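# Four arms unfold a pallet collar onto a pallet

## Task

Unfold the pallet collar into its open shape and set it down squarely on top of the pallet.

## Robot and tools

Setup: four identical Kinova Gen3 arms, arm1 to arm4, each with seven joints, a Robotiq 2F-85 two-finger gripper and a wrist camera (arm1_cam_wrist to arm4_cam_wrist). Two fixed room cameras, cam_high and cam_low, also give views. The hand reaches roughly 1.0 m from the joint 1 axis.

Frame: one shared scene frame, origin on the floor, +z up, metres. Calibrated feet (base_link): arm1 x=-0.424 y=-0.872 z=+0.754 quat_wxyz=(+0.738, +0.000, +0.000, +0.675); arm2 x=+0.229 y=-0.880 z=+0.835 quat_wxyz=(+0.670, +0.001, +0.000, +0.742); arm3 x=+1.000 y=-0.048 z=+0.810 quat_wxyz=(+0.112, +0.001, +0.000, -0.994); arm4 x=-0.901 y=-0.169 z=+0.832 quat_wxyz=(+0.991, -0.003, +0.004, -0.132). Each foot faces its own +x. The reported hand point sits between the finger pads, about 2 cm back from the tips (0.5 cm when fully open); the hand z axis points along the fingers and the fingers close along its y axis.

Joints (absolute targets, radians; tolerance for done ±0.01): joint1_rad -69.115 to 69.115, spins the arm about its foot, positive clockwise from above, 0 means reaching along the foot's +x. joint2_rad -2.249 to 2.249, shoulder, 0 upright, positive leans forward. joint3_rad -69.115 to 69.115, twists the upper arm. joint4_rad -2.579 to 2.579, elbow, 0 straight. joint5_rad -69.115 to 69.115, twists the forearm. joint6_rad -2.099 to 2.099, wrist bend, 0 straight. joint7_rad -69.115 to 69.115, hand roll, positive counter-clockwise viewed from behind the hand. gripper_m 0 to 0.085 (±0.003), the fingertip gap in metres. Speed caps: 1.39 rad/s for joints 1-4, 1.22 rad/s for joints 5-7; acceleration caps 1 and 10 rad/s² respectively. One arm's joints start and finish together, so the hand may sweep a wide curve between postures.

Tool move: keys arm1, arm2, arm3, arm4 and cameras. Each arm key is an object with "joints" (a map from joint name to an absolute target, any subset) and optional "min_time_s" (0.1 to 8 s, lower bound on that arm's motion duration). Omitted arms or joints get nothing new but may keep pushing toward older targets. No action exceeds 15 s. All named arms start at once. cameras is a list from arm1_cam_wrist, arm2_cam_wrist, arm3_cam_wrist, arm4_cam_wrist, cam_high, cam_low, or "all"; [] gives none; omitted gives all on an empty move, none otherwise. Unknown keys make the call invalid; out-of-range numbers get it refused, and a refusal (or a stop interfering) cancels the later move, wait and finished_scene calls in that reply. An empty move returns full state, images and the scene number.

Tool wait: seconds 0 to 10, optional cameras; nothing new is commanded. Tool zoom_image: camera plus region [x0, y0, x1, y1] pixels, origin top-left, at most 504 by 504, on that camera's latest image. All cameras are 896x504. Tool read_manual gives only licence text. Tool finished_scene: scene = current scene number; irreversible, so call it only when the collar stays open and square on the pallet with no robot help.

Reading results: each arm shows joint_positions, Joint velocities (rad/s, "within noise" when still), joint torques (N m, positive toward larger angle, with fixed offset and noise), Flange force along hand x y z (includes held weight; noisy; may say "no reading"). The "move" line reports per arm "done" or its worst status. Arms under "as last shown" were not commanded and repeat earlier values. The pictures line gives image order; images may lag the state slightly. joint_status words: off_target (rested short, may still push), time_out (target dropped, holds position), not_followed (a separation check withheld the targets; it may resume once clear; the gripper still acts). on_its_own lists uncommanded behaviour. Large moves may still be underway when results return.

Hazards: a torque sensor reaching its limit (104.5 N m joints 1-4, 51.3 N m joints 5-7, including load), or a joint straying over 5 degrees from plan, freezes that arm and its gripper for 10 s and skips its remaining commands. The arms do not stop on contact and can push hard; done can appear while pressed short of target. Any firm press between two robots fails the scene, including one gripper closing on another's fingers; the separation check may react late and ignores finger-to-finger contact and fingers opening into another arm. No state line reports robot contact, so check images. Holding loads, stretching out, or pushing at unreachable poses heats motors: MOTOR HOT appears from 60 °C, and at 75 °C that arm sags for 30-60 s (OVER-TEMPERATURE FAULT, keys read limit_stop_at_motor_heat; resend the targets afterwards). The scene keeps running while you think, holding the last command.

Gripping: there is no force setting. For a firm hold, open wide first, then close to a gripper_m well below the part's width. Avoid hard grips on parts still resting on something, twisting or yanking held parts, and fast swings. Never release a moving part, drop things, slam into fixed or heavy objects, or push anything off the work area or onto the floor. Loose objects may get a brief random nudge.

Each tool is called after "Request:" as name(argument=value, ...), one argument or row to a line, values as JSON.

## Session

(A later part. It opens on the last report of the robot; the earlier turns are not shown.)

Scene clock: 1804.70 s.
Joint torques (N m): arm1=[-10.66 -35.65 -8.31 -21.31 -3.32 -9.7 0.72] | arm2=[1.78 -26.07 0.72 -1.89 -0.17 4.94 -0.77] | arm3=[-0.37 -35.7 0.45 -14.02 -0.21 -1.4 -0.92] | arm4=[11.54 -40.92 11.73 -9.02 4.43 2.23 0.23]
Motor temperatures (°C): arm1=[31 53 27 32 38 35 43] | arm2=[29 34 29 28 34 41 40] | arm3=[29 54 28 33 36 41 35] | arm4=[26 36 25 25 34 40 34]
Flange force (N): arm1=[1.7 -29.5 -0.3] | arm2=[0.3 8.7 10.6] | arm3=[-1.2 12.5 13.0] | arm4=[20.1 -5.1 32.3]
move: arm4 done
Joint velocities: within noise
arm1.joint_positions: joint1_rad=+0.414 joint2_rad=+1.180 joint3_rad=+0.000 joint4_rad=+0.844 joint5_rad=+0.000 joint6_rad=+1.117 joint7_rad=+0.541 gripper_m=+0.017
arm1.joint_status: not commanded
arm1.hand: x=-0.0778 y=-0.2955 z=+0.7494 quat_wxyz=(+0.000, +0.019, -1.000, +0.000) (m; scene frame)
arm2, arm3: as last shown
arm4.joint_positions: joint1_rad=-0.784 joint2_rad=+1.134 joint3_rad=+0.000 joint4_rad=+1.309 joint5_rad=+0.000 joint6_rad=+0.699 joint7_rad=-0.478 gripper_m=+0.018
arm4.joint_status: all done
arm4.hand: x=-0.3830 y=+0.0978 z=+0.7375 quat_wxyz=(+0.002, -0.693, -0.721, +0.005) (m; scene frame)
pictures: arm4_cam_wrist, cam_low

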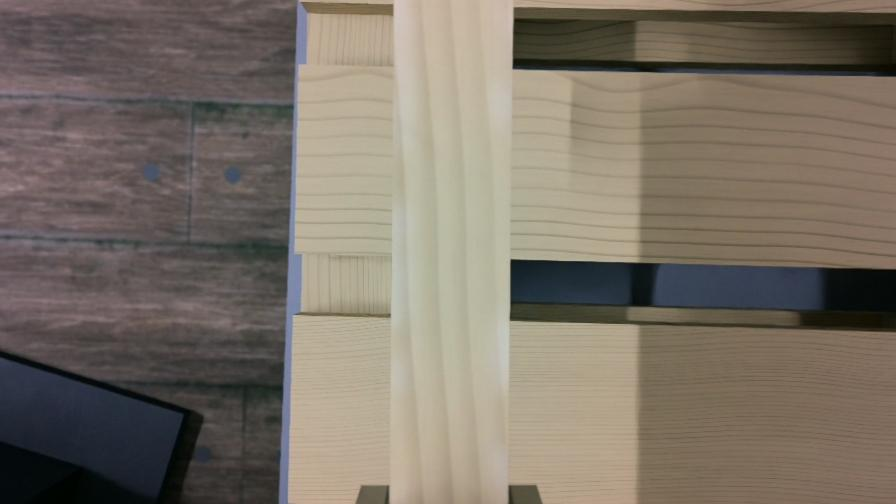

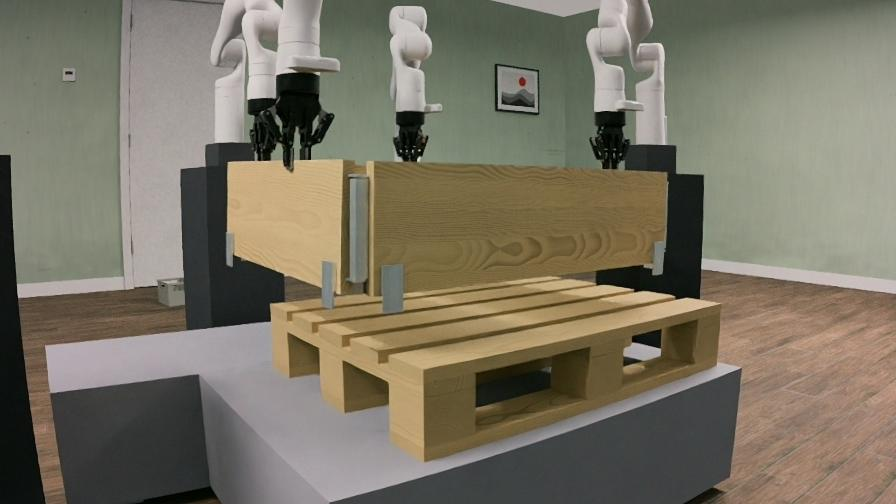

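Request:
move(
  arm1={"joints":{"joint1_rad":0.2822,"joint2_rad":1.3103,"joint4_rad":0.5373,"joint6_rad":1.294,"joint7_rad":0.3811},"min_time_s":4},
  arm2={"joints":{"joint1_rad":0.1056,"joint2_rad":1.2793,"joint4_rad":0.8834,"joint6_rad":0.9789,"joint7_rad":0.013},"min_time_s":4},
  arm3={"joints":{"joint1_rad":0.4903,"joint2_rad":1.3361,"joint4_rad":0.6657,"joint6_rad":1.1398,"joint7_rad":3.4049},"min_time_s":4},
  arm4={"joints":{"joint1_rad":-0.9543,"joint2_rad":1.1286,"joint4_rad":1.3226,"joint6_rad":0.6904,"joint7_rad":-0.676},"min_time_s":4},
  cameras=["arm1_cam_wrist","arm2_cam_wrist","arm3_cam_wrist","arm4_cam_wrist","cam_low","cam_high"],
)

Scene clock: 1829.47 s.
Joint torques (N m): arm1=[-12.15 -38.32 -7.86 -24.05 -4.02 -13.29 0.6] | arm2=[1.42 -28.8 0.08 -3.23 -0.5 6.03 -0.86] | arm3=[0.16 -36.41 0.68 -12.32 -0.02 0.64 -1.03] | arm4=[12.41 -36.56 12.37 -1.88 4.47 6.28 0.19]
Motor temperatures (°C): arm1=[31 51 27 32 38 35 43] | arm2=[28 35 29 28 33 41 40] | arm3=[29 52 27 33 36 41 35] | arm4=[26 40 26 25 35 40 34]
Flange force (N): arm1=[-0.6 -38.8 -3.3] | arm2=[0.6 8.8 12.4] | arm3=[-1.5 8.9 12.2] | arm4=[27.8 0.7 33.6]
move: arm1 done; arm2 done; arm3 done; arm4 done
Joint velocities: within noise
arm1.joint_positions: joint1_rad=+0.282 joint2_rad=+1.310 joint3_rad=+0.000 joint4_rad=+0.537 joint5_rad=+0.000 joint6_rad=+1.294 joint7_rad=+0.381 gripper_m=+0.017
arm1.joint_status: all done
arm1.hand: x=-0.1432 y=-0.2203 z=+0.7493 quat_wxyz=(+0.000, +0.005, -1.000, +0.000) (m; scene frame)
arm2.joint_positions: joint1_rad=+0.106 joint2_rad=+1.279 joint3_rad=+0.000 joint4_rad=+0.883 joint5_rad=+0.000 joint6_rad=+0.979 joint7_rad=+0.013 gripper_m=+0.017
arm2.joint_status: all done
arm2.hand: x=+0.2558 y=-0.2163 z=+0.7555 quat_wxyz=(+0.001, +0.005, -1.000, -0.001) (m; scene frame)
arm3.joint_positions: joint1_rad=+0.490 joint2_rad=+1.336 joint3_rad=+0.000 joint4_rad=+0.666 joint5_rad=+0.000 joint6_rad=+1.140 joint7_rad=+3.405 gripper_m=+0.018
arm3.joint_status: all done
arm3.hand: x=+0.3362 y=+0.1580 z=+0.7483 quat_wxyz=(-0.001, -0.708, -0.707, +0.000) (m; scene frame)
arm4.joint_positions: joint1_rad=-0.954 joint2_rad=+1.129 joint3_rad=+0.000 joint4_rad=+1.323 joint5_rad=+0.000 joint6_rad=+0.690 joint7_rad=-0.676 gripper_m=+0.018
arm4.joint_status: all done
arm4.hand: x=-0.4381 y=+0.1801 z=+0.7379 quat_wxyz=(+0.002, -0.703, -0.712, +0.005) (m; scene frame)
pictures: arm1_cam_wrist, arm2_cam_wrist, arm3_cam_wrist, arm4_cam_wrist, cam_high, cam_low

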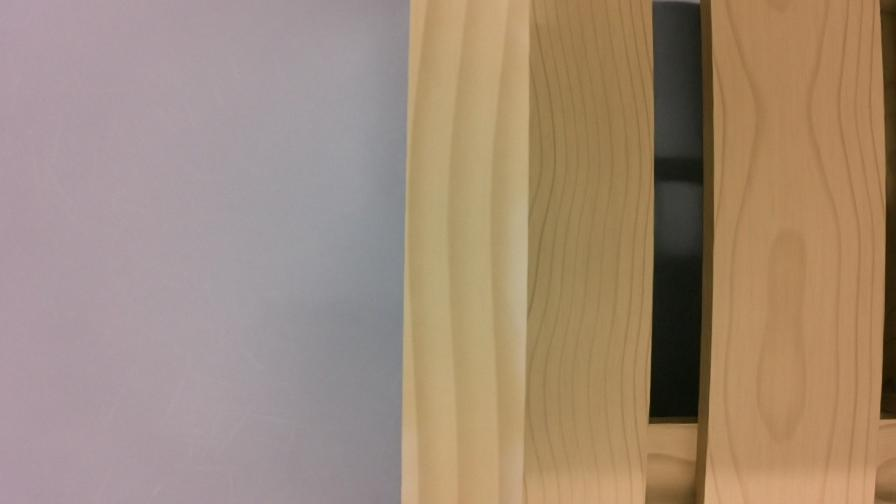

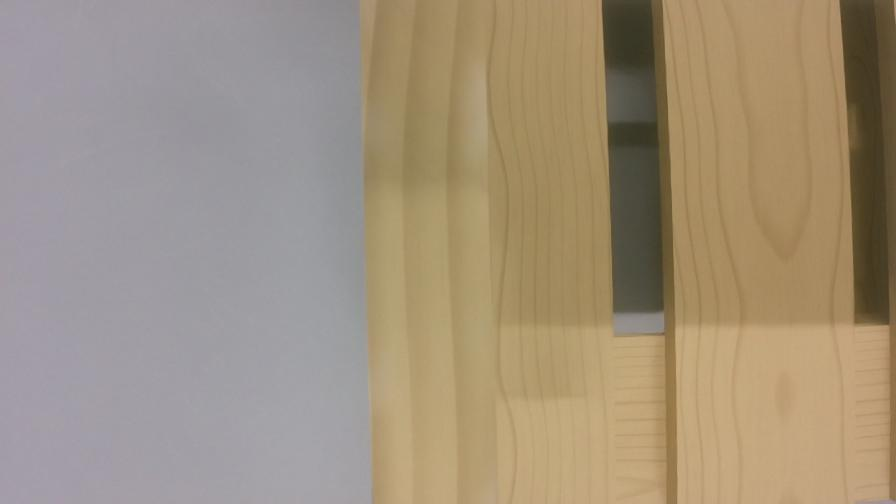

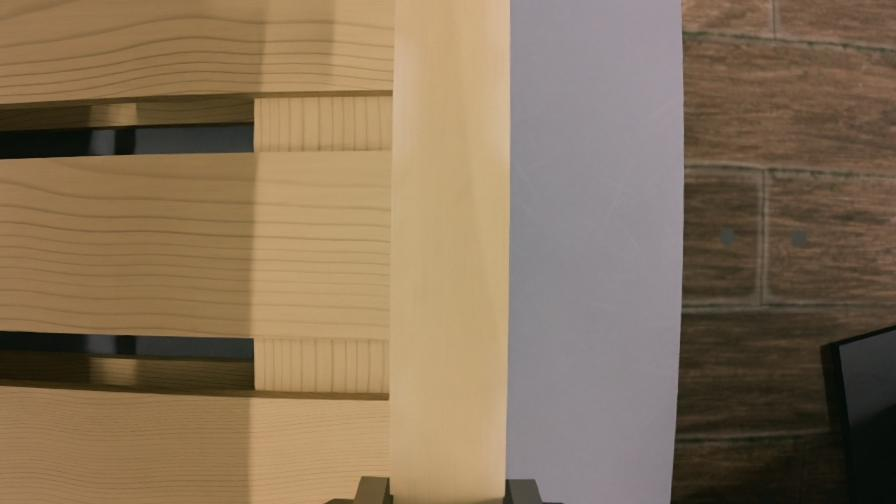

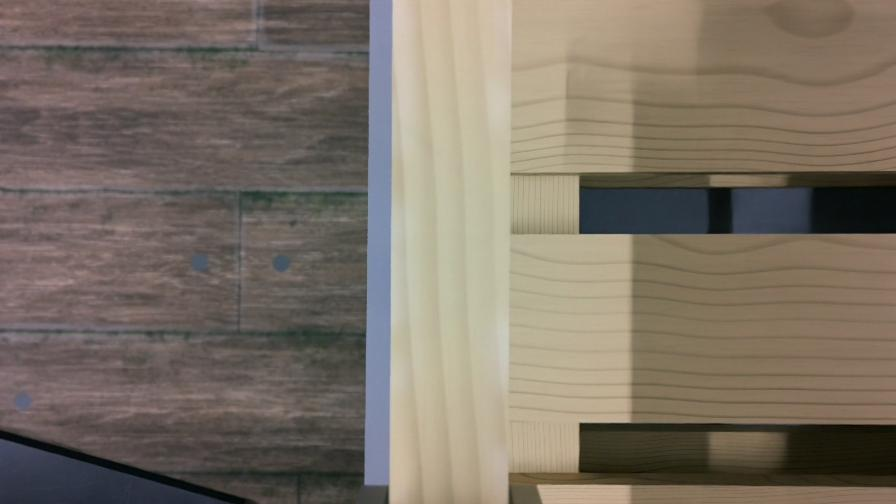

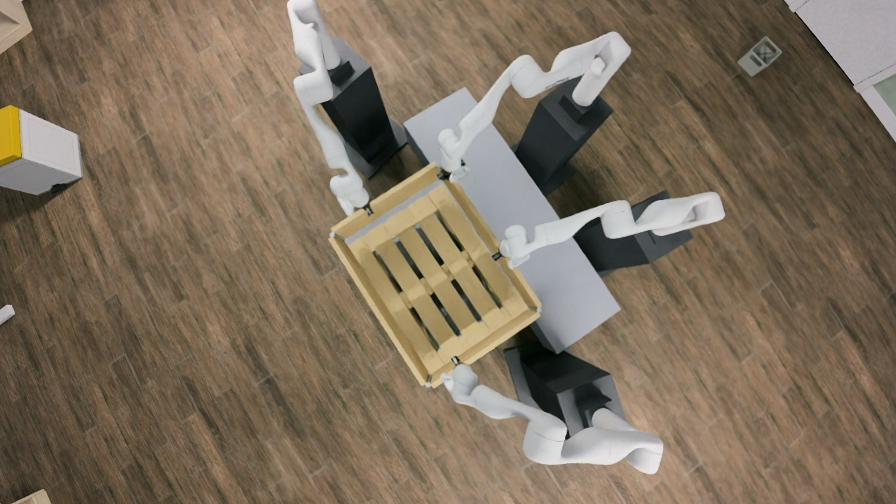

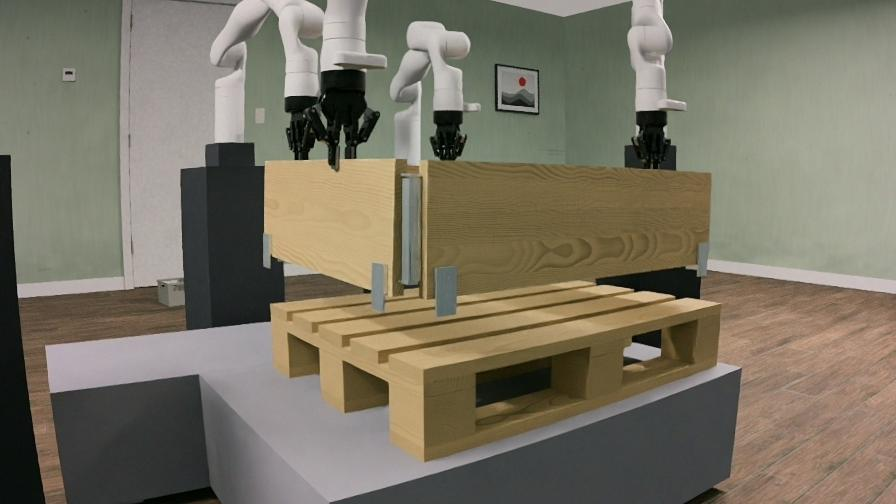

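Request:
move(
  arm1={"joints":{"joint2_rad":1.4316,"joint4_rad":0.5165,"joint6_rad":1.1935},"min_time_s":3},
  arm2={"joints":{"joint2_rad":1.4289,"joint4_rad":0.8071,"joint6_rad":0.9056},"min_time_s":3},
  arm3={"joints":{"joint2_rad":1.4817,"joint4_rad":0.5897,"joint6_rad":1.0702},"min_time_s":3},
  arm4={"joints":{"joint2_rad":1.2874,"joint4_rad":1.2581,"joint6_rad":0.5961},"min_time_s":3},
  cameras=["arm1_cam_wrist","arm2_cam_wrist","arm3_cam_wrist","arm4_cam_wrist","cam_low"],
)

Request:
zoom_image(
  camera="cam_low",
  region=[230, 180, 482, 432],
)

Request:
zoom_image(
  camera="cam_low",
  region=[500, 180, 752, 432],
)

Scene clock: 1854.17 s.
Joint torques (N m): arm1=[-16.94 -19.39 -11.27 -17.04 -5.65 -15.05 0.6] | arm2=[-6.79 -39.42 -6.53 -0.43 -3.39 11.87 -0.82] | arm3=[1.84 -10.19 1.62 -15.53 1.1 -14.62 -0.74] | arm4=[7.03 43.96 6.48 -10.76 2.96 -18.58 0.25]
Motor temperatures (°C): arm1=[31 50 27 33 38 36 43] | arm2=[28 36 29 28 33 41 40] | arm3=[29 50 27 33 36 41 35] | arm4=[27 41 26 25 35 40 34]
Flange force (N): arm1=no reading | arm2=[-12.6 26.2 41.4] | arm3=[-18.1 53.2 -56.4] | arm4=[-27.3 -58.9 -166.1]
move: arm1 done; arm2 done; arm3 done; arm4 done
Joint velocities: within noise
arm1.joint_positions: joint1_rad=+0.282 joint2_rad=+1.432 joint3_rad=+0.000 joint4_rad=+0.516 joint5_rad=+0.000 joint6_rad=+1.194 joint7_rad=+0.381 gripper_m=+0.017
arm1.joint_status: all done
arm1.hand: x=-0.1431 y=-0.2203 z=+0.6695 quat_wxyz=(+0.000, +0.005, -1.000, +0.000) (m; scene frame)
arm2.joint_positions: joint1_rad=+0.106 joint2_rad=+1.429 joint3_rad=+0.000 joint4_rad=+0.807 joint5_rad=+0.000 joint6_rad=+0.906 joint7_rad=+0.013 gripper_m=+0.017
arm2.joint_status: all done
arm2.hand: x=+0.2558 y=-0.2161 z=+0.6754 quat_wxyz=(+0.001, +0.005, -1.000, -0.001) (m; scene frame)
arm3.joint_positions: joint1_rad=+0.490 joint2_rad=+1.482 joint3_rad=+0.000 joint4_rad=+0.590 joint5_rad=+0.000 joint6_rad=+1.070 joint7_rad=+3.405 gripper_m=+0.018
arm3.joint_status: all done
arm3.hand: x=+0.3362 y=+0.1579 z=+0.6685 quat_wxyz=(-0.001, -0.708, -0.707, +0.000) (m; scene frame)
arm4.joint_positions: joint1_rad=-0.954 joint2_rad=+1.285 joint3_rad=+0.000 joint4_rad=+1.258 joint5_rad=+0.000 joint6_rad=+0.596 joint7_rad=-0.676 gripper_m=+0.018
arm4.joint_status: all done
arm4.hand: x=-0.4379 y=+0.1806 z=+0.6593 quat_wxyz=(+0.002, -0.703, -0.711, +0.003) (m; scene frame)
pictures: arm1_cam_wrist, arm2_cam_wrist, arm3_cam_wrist, arm4_cam_wrist, cam_low

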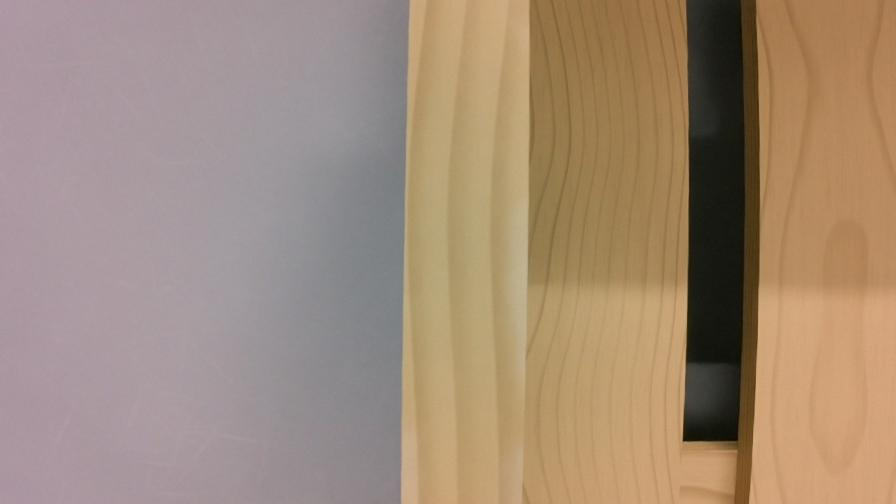

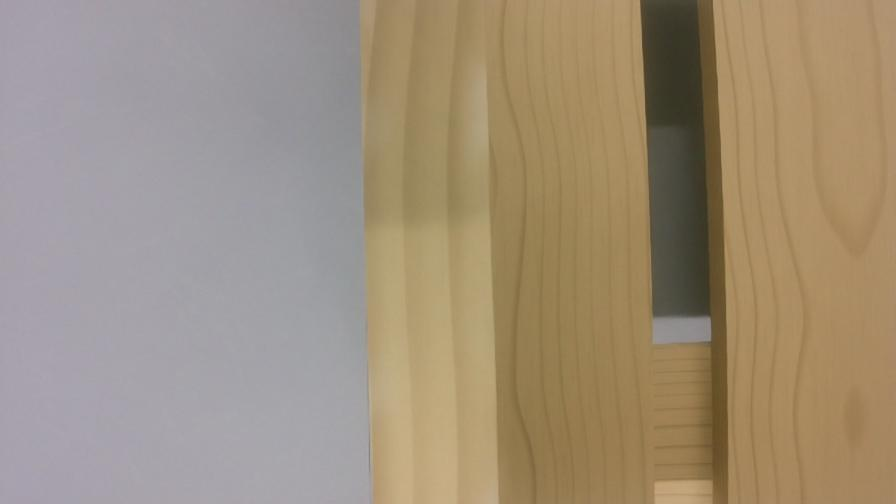

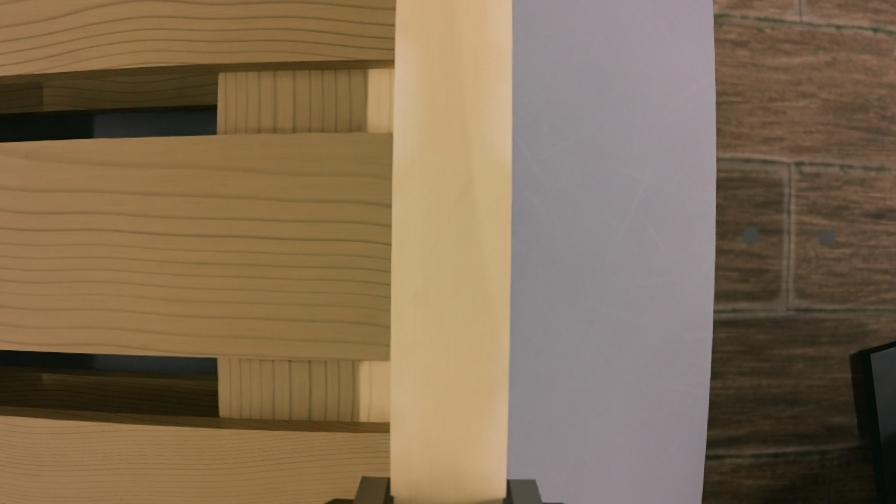

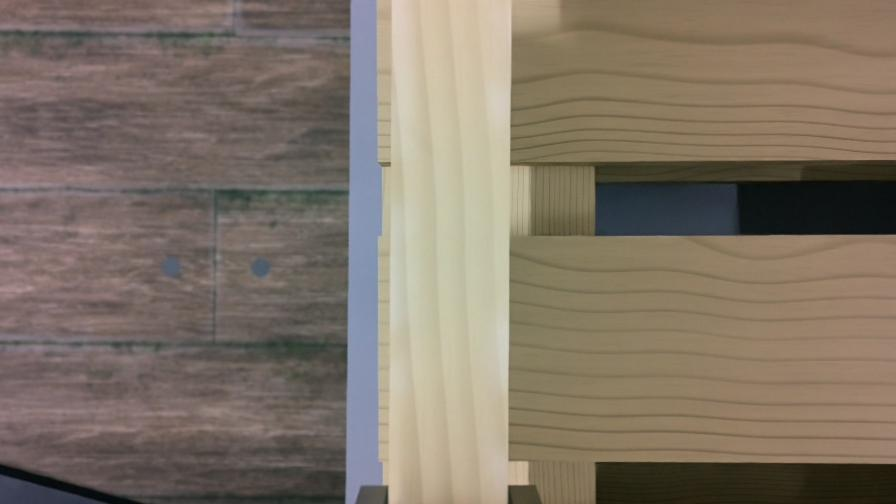

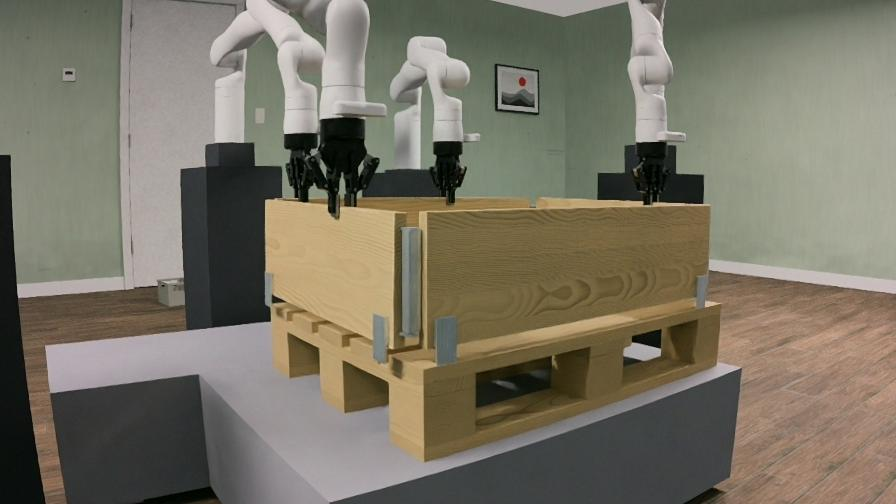

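Scaled by 2.000 from the camera's 896x504 image, which has a finer 1280x720 frame.

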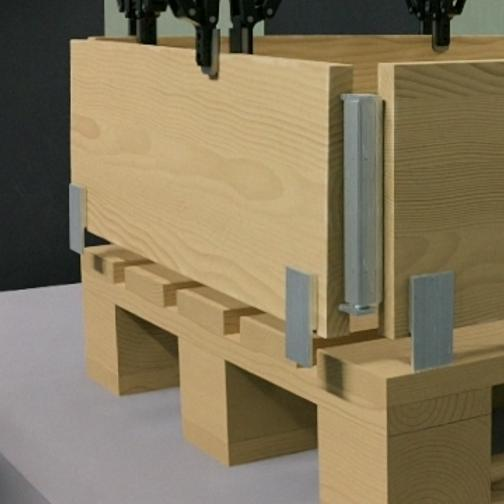

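Scaled by 2.000 from the camera's 896x504 image, which has a finer 1280x720 frame.

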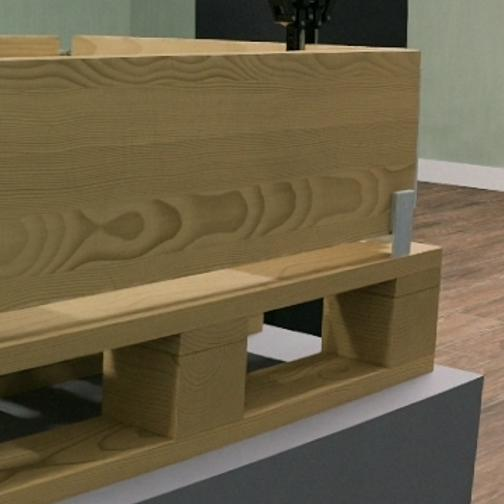

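Request:
move(
  arm1={"joints":{"joint2_rad":1.3912,"joint4_rad":0.5234,"joint6_rad":1.227},"min_time_s":1.5},
  arm2={"joints":{"joint2_rad":1.379,"joint4_rad":0.8325,"joint6_rad":0.93},"min_time_s":1.5},
  arm3={"joints":{"joint2_rad":1.4332,"joint4_rad":0.615,"joint6_rad":1.0934},"min_time_s":1.5},
  arm4={"joints":{"joint2_rad":1.2345,"joint4_rad":1.2796,"joint6_rad":0.6275},"min_time_s":1.5},
)

Request:
move(
  arm1={"joints":{"joint1_rad":0.2639,"joint2_rad":1.3839,"joint4_rad":0.5638,"joint6_rad":1.1939,"joint7_rad":0.3628},"min_time_s":2},
  arm2={"joints":{"joint1_rad":0.0862,"joint2_rad":1.3931,"joint4_rad":0.8226,"joint6_rad":0.9259,"joint7_rad":-0.0064},"min_time_s":2},
  arm3={"joints":{"joint1_rad":0.4888,"joint2_rad":1.4858,"joint4_rad":0.5088,"joint6_rad":1.147,"joint7_rad":3.3976},"min_time_s":2},
  arm4={"joints":{"joint1_rad":-0.9777,"joint2_rad":1.2245,"joint4_rad":1.3506,"joint6_rad":0.5665,"joint7_rad":-0.7039},"min_time_s":2},
  cameras=["arm4_cam_wrist","arm3_cam_wrist","cam_low","cam_high"],
)

Request:
zoom_image(
  camera="cam_low",
  region=[230, 180, 482, 432],
)

Request:
zoom_image(
  camera="cam_low",
  region=[500, 180, 752, 432],
)

Scene clock: 1942.23 s.
Joint torques (N m): arm1=[-10.23 -43.73 -6.67 -24.84 -3.21 -12.08 0.62] | arm2=[0.96 -28.94 -0.26 -5.16 -0.57 3.88 -0.9] | arm3=[-4.69 -41.57 -2.41 -16.82 -1.52 -2.23 -0.84] | arm4=[14.4 -36.44 13.66 -4.46 4.18 3.96 0.24]
Motor temperatures (°C): arm1=[33 44 27 32 38 39 42] | arm2=[28 44 29 28 34 44 40] | arm3=[29 42 27 33 36 45 35] | arm4=[26 53 26 26 34 48 34]
Flange force (N): arm1=no reading | arm2=[0.2 2.3 8.6] | arm3=[2.0 20.4 13.3] | arm4=[24.9 -9.1 28.5]
move: arm1 done; arm2 done; arm3 done; arm4 done
Joint velocities: within noise
arm1.joint_positions: joint1_rad=+0.282 joint2_rad=+1.391 joint3_rad=+0.000 joint4_rad=+0.523 joint5_rad=+0.000 joint6_rad=+1.227 joint7_rad=+0.381 gripper_m=+0.017
arm1.joint_status: all done
arm1.hand: x=-0.1429 y=-0.2193 z=+0.6960 quat_wxyz=(+0.000, +0.005, -1.000, +0.000) (m; scene frame)
arm2.joint_positions: joint1_rad=+0.106 joint2_rad=+1.379 joint3_rad=+0.000 joint4_rad=+0.832 joint5_rad=+0.000 joint6_rad=+0.930 joint7_rad=+0.013 gripper_m=+0.017
arm2.joint_status: all done
arm2.hand: x=+0.2557 y=-0.2150 z=+0.7023 quat_wxyz=(+0.001, +0.005, -1.000, -0.001) (m; scene frame)
arm3.joint_positions: joint1_rad=+0.490 joint2_rad=+1.433 joint3_rad=+0.000 joint4_rad=+0.615 joint5_rad=+0.000 joint6_rad=+1.093 joint7_rad=+3.405 gripper_m=+0.018
arm3.joint_status: all done
arm3.hand: x=+0.3352 y=+0.1583 z=+0.6951 quat_wxyz=(-0.001, -0.708, -0.707, +0.000) (m; scene frame)
arm4.joint_positions: joint1_rad=-0.954 joint2_rad=+1.235 joint3_rad=+0.000 joint4_rad=+1.280 joint5_rad=+0.000 joint6_rad=+0.627 joint7_rad=-0.676 gripper_m=+0.018
arm4.joint_status: all done
arm4.hand: x=-0.4377 y=+0.1808 z=+0.6846 quat_wxyz=(+0.002, -0.703, -0.711, +0.005) (m; scene frame)
pictures: none

Scene clock: 1944.53 s.
Joint torques (N m): arm1=[-13.17 -43.86 -8.72 -26.65 -4.36 -13.62 0.5] | arm2=[2.08 -27.68 0.43 -3.57 -0.33 4.96 -0.96] | arm3=[7.63 -22.06 4.76 5.5 2.3 13.62 -1.46] | arm4=[-1.15 -17.33 -3.47 21.02 -1.87 16.93 -0.8]
Motor temperatures (°C): arm1=[33 44 27 32 38 39 42] | arm2=[28 44 29 28 34 44 40] | arm3=[29 42 27 33 36 45 35] | arm4=[26 53 26 26 34 48 34]
Flange force (N): arm1=[-1.9 -41.4 0.9] | arm2=[1.7 5.1 8.8] | arm3=no reading | arm4=[29.6 43.3 29.0]
move: arm1 done; arm2 done; arm3 done; arm4 done
Joint velocities: within noise
arm1.joint_positions: joint1_rad=+0.264 joint2_rad=+1.384 joint3_rad=+0.000 joint4_rad=+0.564 joint5_rad=+0.000 joint6_rad=+1.194 joint7_rad=+0.363 gripper_m=+0.017
arm1.joint_status: all done
arm1.hand: x=-0.1563 y=-0.2183 z=+0.6893 quat_wxyz=(+0.000, +0.005, -1.000, +0.000) (m; scene frame)
arm2.joint_positions: joint1_rad=+0.086 joint2_rad=+1.393 joint3_rad=+0.000 joint4_rad=+0.823 joint5_rad=+0.000 joint6_rad=+0.926 joint7_rad=-0.006 gripper_m=+0.017
arm2.joint_status: all done
arm2.hand: x=+0.2428 y=-0.2143 z=+0.6954 quat_wxyz=(+0.001, +0.005, -1.000, -0.001) (m; scene frame)
arm3.joint_positions: joint1_rad=+0.489 joint2_rad=+1.486 joint3_rad=+0.000 joint4_rad=+0.509 joint5_rad=+0.000 joint6_rad=+1.147 joint7_rad=+3.398 gripper_m=+0.018
arm3.joint_status: all done
arm3.hand: x=+0.3254 y=+0.1598 z=+0.6883 quat_wxyz=(-0.001, -0.710, -0.705, +0.000) (m; scene frame)
arm4.joint_positions: joint1_rad=-0.978 joint2_rad=+1.224 joint3_rad=+0.000 joint4_rad=+1.351 joint5_rad=+0.000 joint6_rad=+0.566 joint7_rad=-0.704 gripper_m=+0.018
arm4.joint_status: all done
arm4.hand: x=-0.4591 y=+0.1802 z=+0.6780 quat_wxyz=(+0.002, -0.704, -0.710, +0.005) (m; scene frame)
pictures: arm3_cam_wrist, arm4_cam_wrist, cam_high, cam_low

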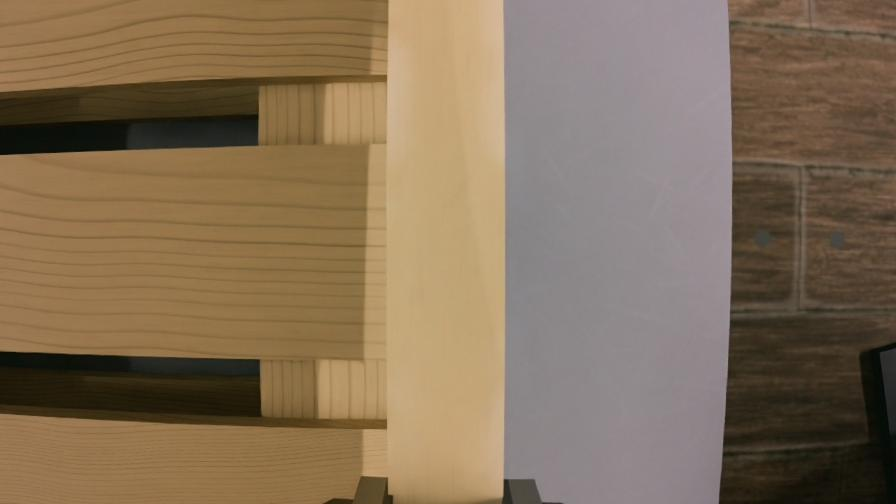

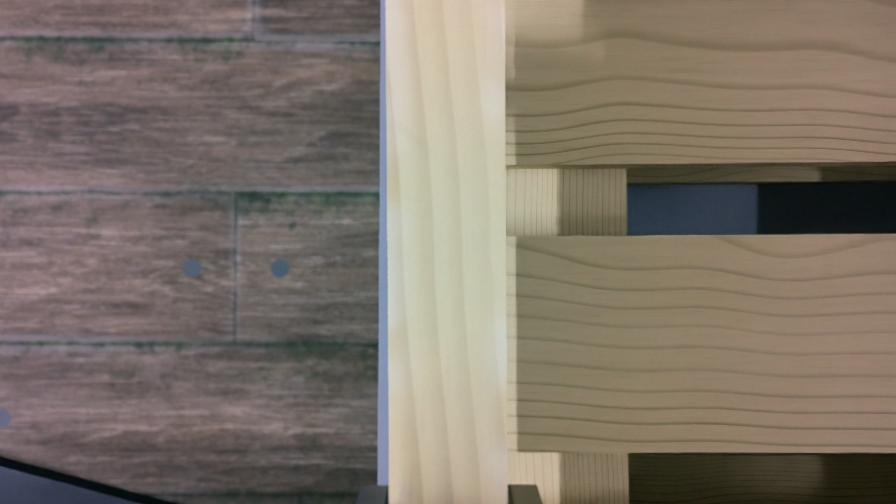

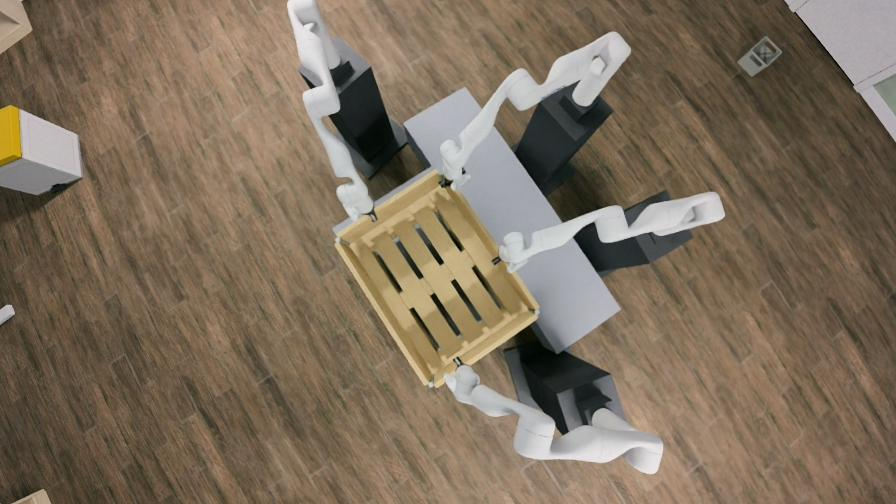

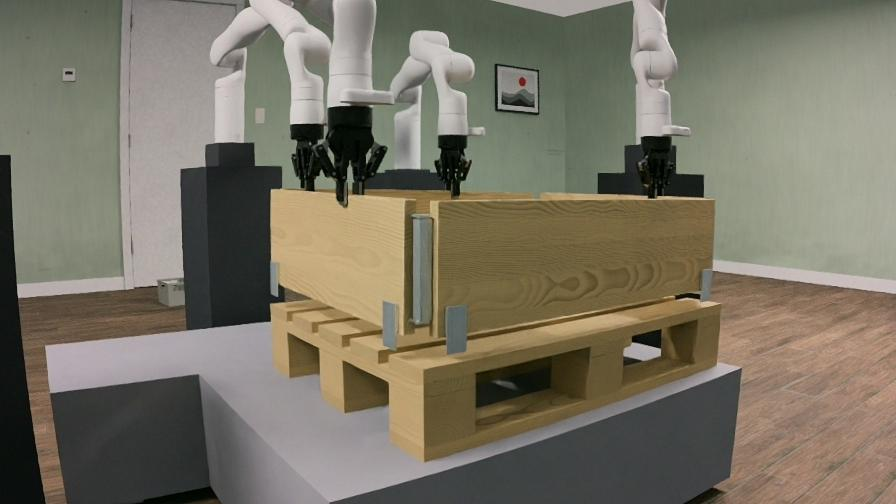

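Scaled by 2.000 from the camera's 896x504 image, which has a finer 1280x720 frame.

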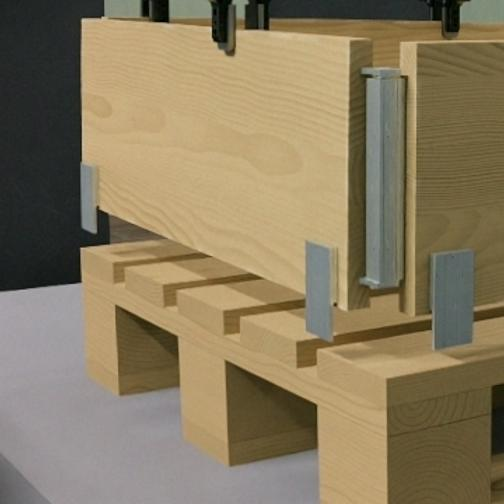

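Scaled by 2.000 from the camera's 896x504 image, which has a finer 1280x720 frame.

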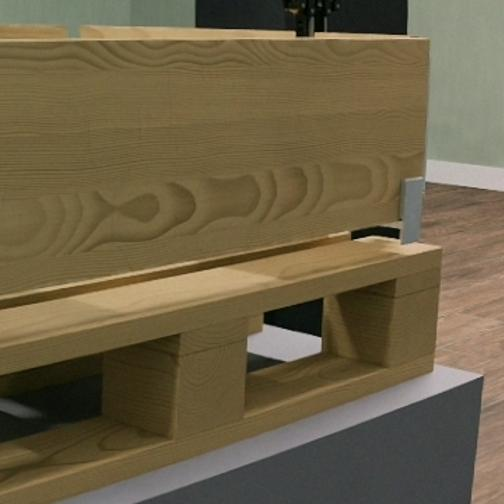

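Request:
move(
  arm1={"joints":{"joint1_rad":0.2608,"joint2_rad":1.3619,"joint4_rad":0.6174,"joint6_rad":1.1623,"joint7_rad":0.3592},"min_time_s":1.5},
  arm2={"joints":{"joint1_rad":0.0796,"joint2_rad":1.3815,"joint4_rad":0.8532,"joint6_rad":0.9069,"joint7_rad":-0.0135},"min_time_s":1.5},
  arm3={"joints":{"joint1_rad":0.481,"joint2_rad":1.5017,"joint4_rad":0.4694,"joint6_rad":1.1705,"joint7_rad":3.3918},"min_time_s":1.5},
  arm4={"joints":{"joint1_rad":-0.9712,"joint2_rad":1.2043,"joint4_rad":1.3761,"joint6_rad":0.5612,"joint7_rad":-0.6974},"min_time_s":1.5},
)

Request:
move(
  arm1={"joints":{"joint2_rad":1.4225,"joint4_rad":0.5913,"joint6_rad":1.1278},"min_time_s":2},
  arm2={"joints":{"joint2_rad":1.4522,"joint4_rad":0.8056,"joint6_rad":0.8838},"min_time_s":2},
  arm3={"joints":{"joint2_rad":1.5797,"joint4_rad":0.3991,"joint6_rad":1.1628},"min_time_s":2},
  arm4={"joints":{"joint2_rad":1.2776,"joint4_rad":1.3398,"joint6_rad":0.5242},"min_time_s":2},
  cameras=["arm3_cam_wrist","arm4_cam_wrist","cam_low"],
)

Request:
zoom_image(
  camera="cam_low",
  region=[230, 180, 482, 432],
)

Request:
zoom_image(
  camera="cam_low",
  region=[500, 180, 752, 432],
)

Scene clock: 2119.77 s.
Joint torques (N m): arm1=[-13.96 -33.2 -9.49 -27.66 -4.38 -19.17 0.46] | arm2=[-0.92 -37.69 -1.77 -3.62 -1.47 8.43 -0.98] | arm3=[4.9 -21.25 3.08 0.2 1.54 7.68 -1.36] | arm4=[9.84 -29.07 9.01 13.77 1.79 14.29 -0.63]
Motor temperatures (°C): arm1=[33 51 27 32 38 40 42] | arm2=[28 39 28 28 33 41 40] | arm3=[29 37 27 32 36 48 35] | arm4=[26 40 26 30 35 48 34]
Flange force (N): arm1=[3.1 -57.2 -22.9] | arm2=[-3.0 14.8 31.2] | arm3=no reading | arm4=[39.2 23.7 43.3]
move: arm1 done; arm2 done; arm3 done; arm4 done
Joint velocities: within noise
arm1.joint_positions: joint1_rad=+0.261 joint2_rad=+1.362 joint3_rad=+0.000 joint4_rad=+0.617 joint5_rad=+0.000 joint6_rad=+1.162 joint7_rad=+0.359 gripper_m=+0.017
arm1.joint_status: all done
arm1.hand: x=-0.1603 y=-0.2227 z=+0.6892 quat_wxyz=(+0.000, +0.005, -1.000, +0.000) (m; scene frame)
arm2.joint_positions: joint1_rad=+0.080 joint2_rad=+1.382 joint3_rad=+0.000 joint4_rad=+0.853 joint5_rad=+0.000 joint6_rad=+0.907 joint7_rad=-0.013 gripper_m=+0.017
arm2.joint_status: all done
arm2.hand: x=+0.2385 y=-0.2187 z=+0.6954 quat_wxyz=(+0.001, +0.005, -1.000, -0.001) (m; scene frame)
arm3.joint_positions: joint1_rad=+0.481 joint2_rad=+1.502 joint3_rad=+0.000 joint4_rad=+0.469 joint5_rad=+0.000 joint6_rad=+1.170 joint7_rad=+3.392 gripper_m=+0.018
arm3.joint_status: all done
arm3.hand: x=+0.3204 y=+0.1555 z=+0.6883 quat_wxyz=(-0.001, -0.709, -0.705, +0.000) (m; scene frame)
arm4.joint_positions: joint1_rad=-0.971 joint2_rad=+1.204 joint3_rad=+0.000 joint4_rad=+1.376 joint5_rad=+0.000 joint6_rad=+0.561 joint7_rad=-0.697 gripper_m=+0.018
arm4.joint_status: all done
arm4.hand: x=-0.4602 y=+0.1746 z=+0.6850 quat_wxyz=(+0.002, -0.704, -0.710, +0.005) (m; scene frame)
pictures: none

Scene clock: 2122.07 s.
Joint torques (N m): arm1=[-14.26 -64.36 -8.77 -38.49 -4.21 -16.76 0.45] | arm2=[4.3 -60.28 3.45 -13.22 0.82 7.07 -0.76] | arm3=[22.48 42.68 13.6 0.39 9.85 -24.41 -0.45] | arm4=[-0.16 38.64 -1.47 -22 0.06 -23.45 -0.32]
Motor temperatures (°C): arm1=[33 51 27 33 38 40 42] | arm2=[28 39 28 28 33 41 40] | arm3=[29 37 27 32 36 48 35] | arm4=[26 40 26 30 35 48 34]
Flange force (N): arm1=[2.4 -56.6 22.3] | arm2=[5.3 10.2 62.9] | arm3=no reading | arm4=[-48.8 -62.9 -175.6]
move: arm1 done; arm2 done; arm3 done; arm4 done
TORQUE WARNING: arm2's joint2_rad reached its warning level (56.7 N m). A warning alone does not stop the arm.
TORQUE WARNING: arm1's joint2_rad reached its warning level (56.7 N m). A warning alone does not stop the arm.
Joint velocities: within noise
arm1.joint_positions: joint1_rad=+0.261 joint2_rad=+1.423 joint3_rad=+0.000 joint4_rad=+0.591 joint5_rad=+0.000 joint6_rad=+1.128 joint7_rad=+0.359 gripper_m=+0.017
arm1.joint_status: all done
arm1.hand: x=-0.1603 y=-0.2227 z=+0.6542 quat_wxyz=(+0.000, +0.005, -1.000, +0.000) (m; scene frame)
arm2.joint_positions: joint1_rad=+0.080 joint2_rad=+1.452 joint3_rad=+0.000 joint4_rad=+0.806 joint5_rad=+0.000 joint6_rad=+0.884 joint7_rad=-0.014 gripper_m=+0.017
arm2.joint_status: all done
arm2.hand: x=+0.2384 y=-0.2187 z=+0.6604 quat_wxyz=(+0.001, +0.005, -1.000, -0.001) (m; scene frame)
arm3.joint_positions: joint1_rad=+0.481 joint2_rad=+1.577 joint3_rad=+0.000 joint4_rad=+0.399 joint5_rad=+0.000 joint6_rad=+1.163 joint7_rad=+3.392 gripper_m=+0.018
arm3.joint_status: all done
arm3.hand: x=+0.3194 y=+0.1555 z=+0.6550 quat_wxyz=(+0.000, -0.709, -0.705, +0.000) (m; scene frame)
arm4.joint_positions: joint1_rad=-0.971 joint2_rad=+1.276 joint3_rad=+0.000 joint4_rad=+1.340 joint5_rad=+0.000 joint6_rad=+0.524 joint7_rad=-0.697 gripper_m=+0.018
arm4.joint_status: all done
arm4.hand: x=-0.4598 y=+0.1749 z=+0.6509 quat_wxyz=(+0.002, -0.704, -0.710, +0.004) (m; scene frame)
pictures: arm3_cam_wrist, arm4_cam_wrist, cam_low

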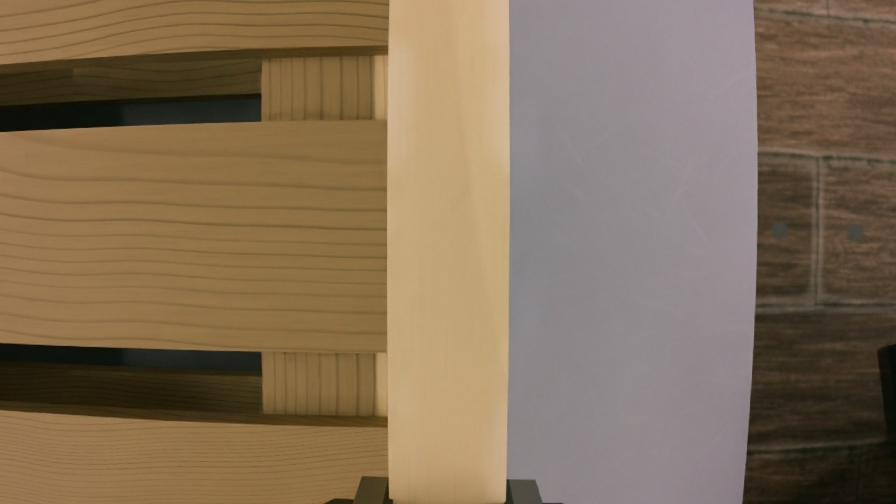

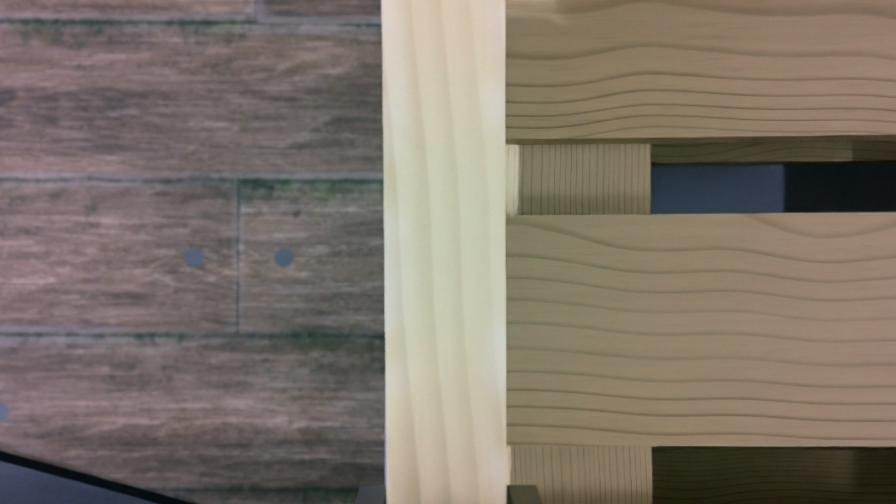

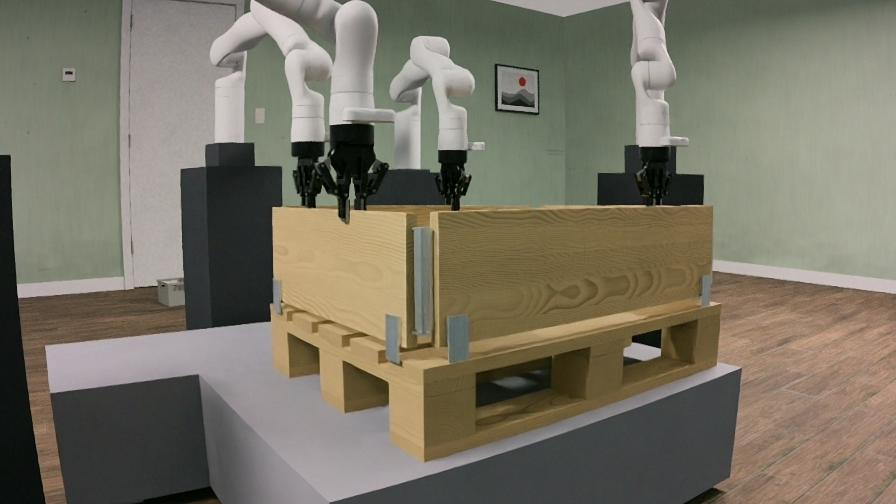

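Scaled by 2.000 from the camera's 896x504 image, which has a finer 1280x720 frame.

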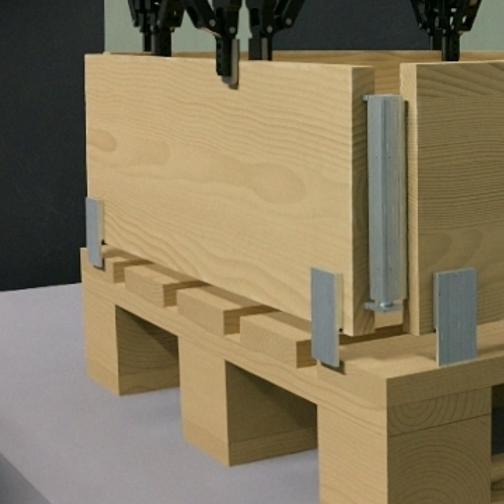

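Scaled by 2.000 from the camera's 896x504 image, which has a finer 1280x720 frame.

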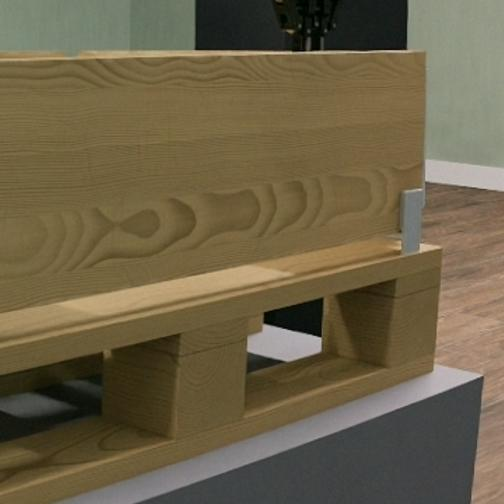

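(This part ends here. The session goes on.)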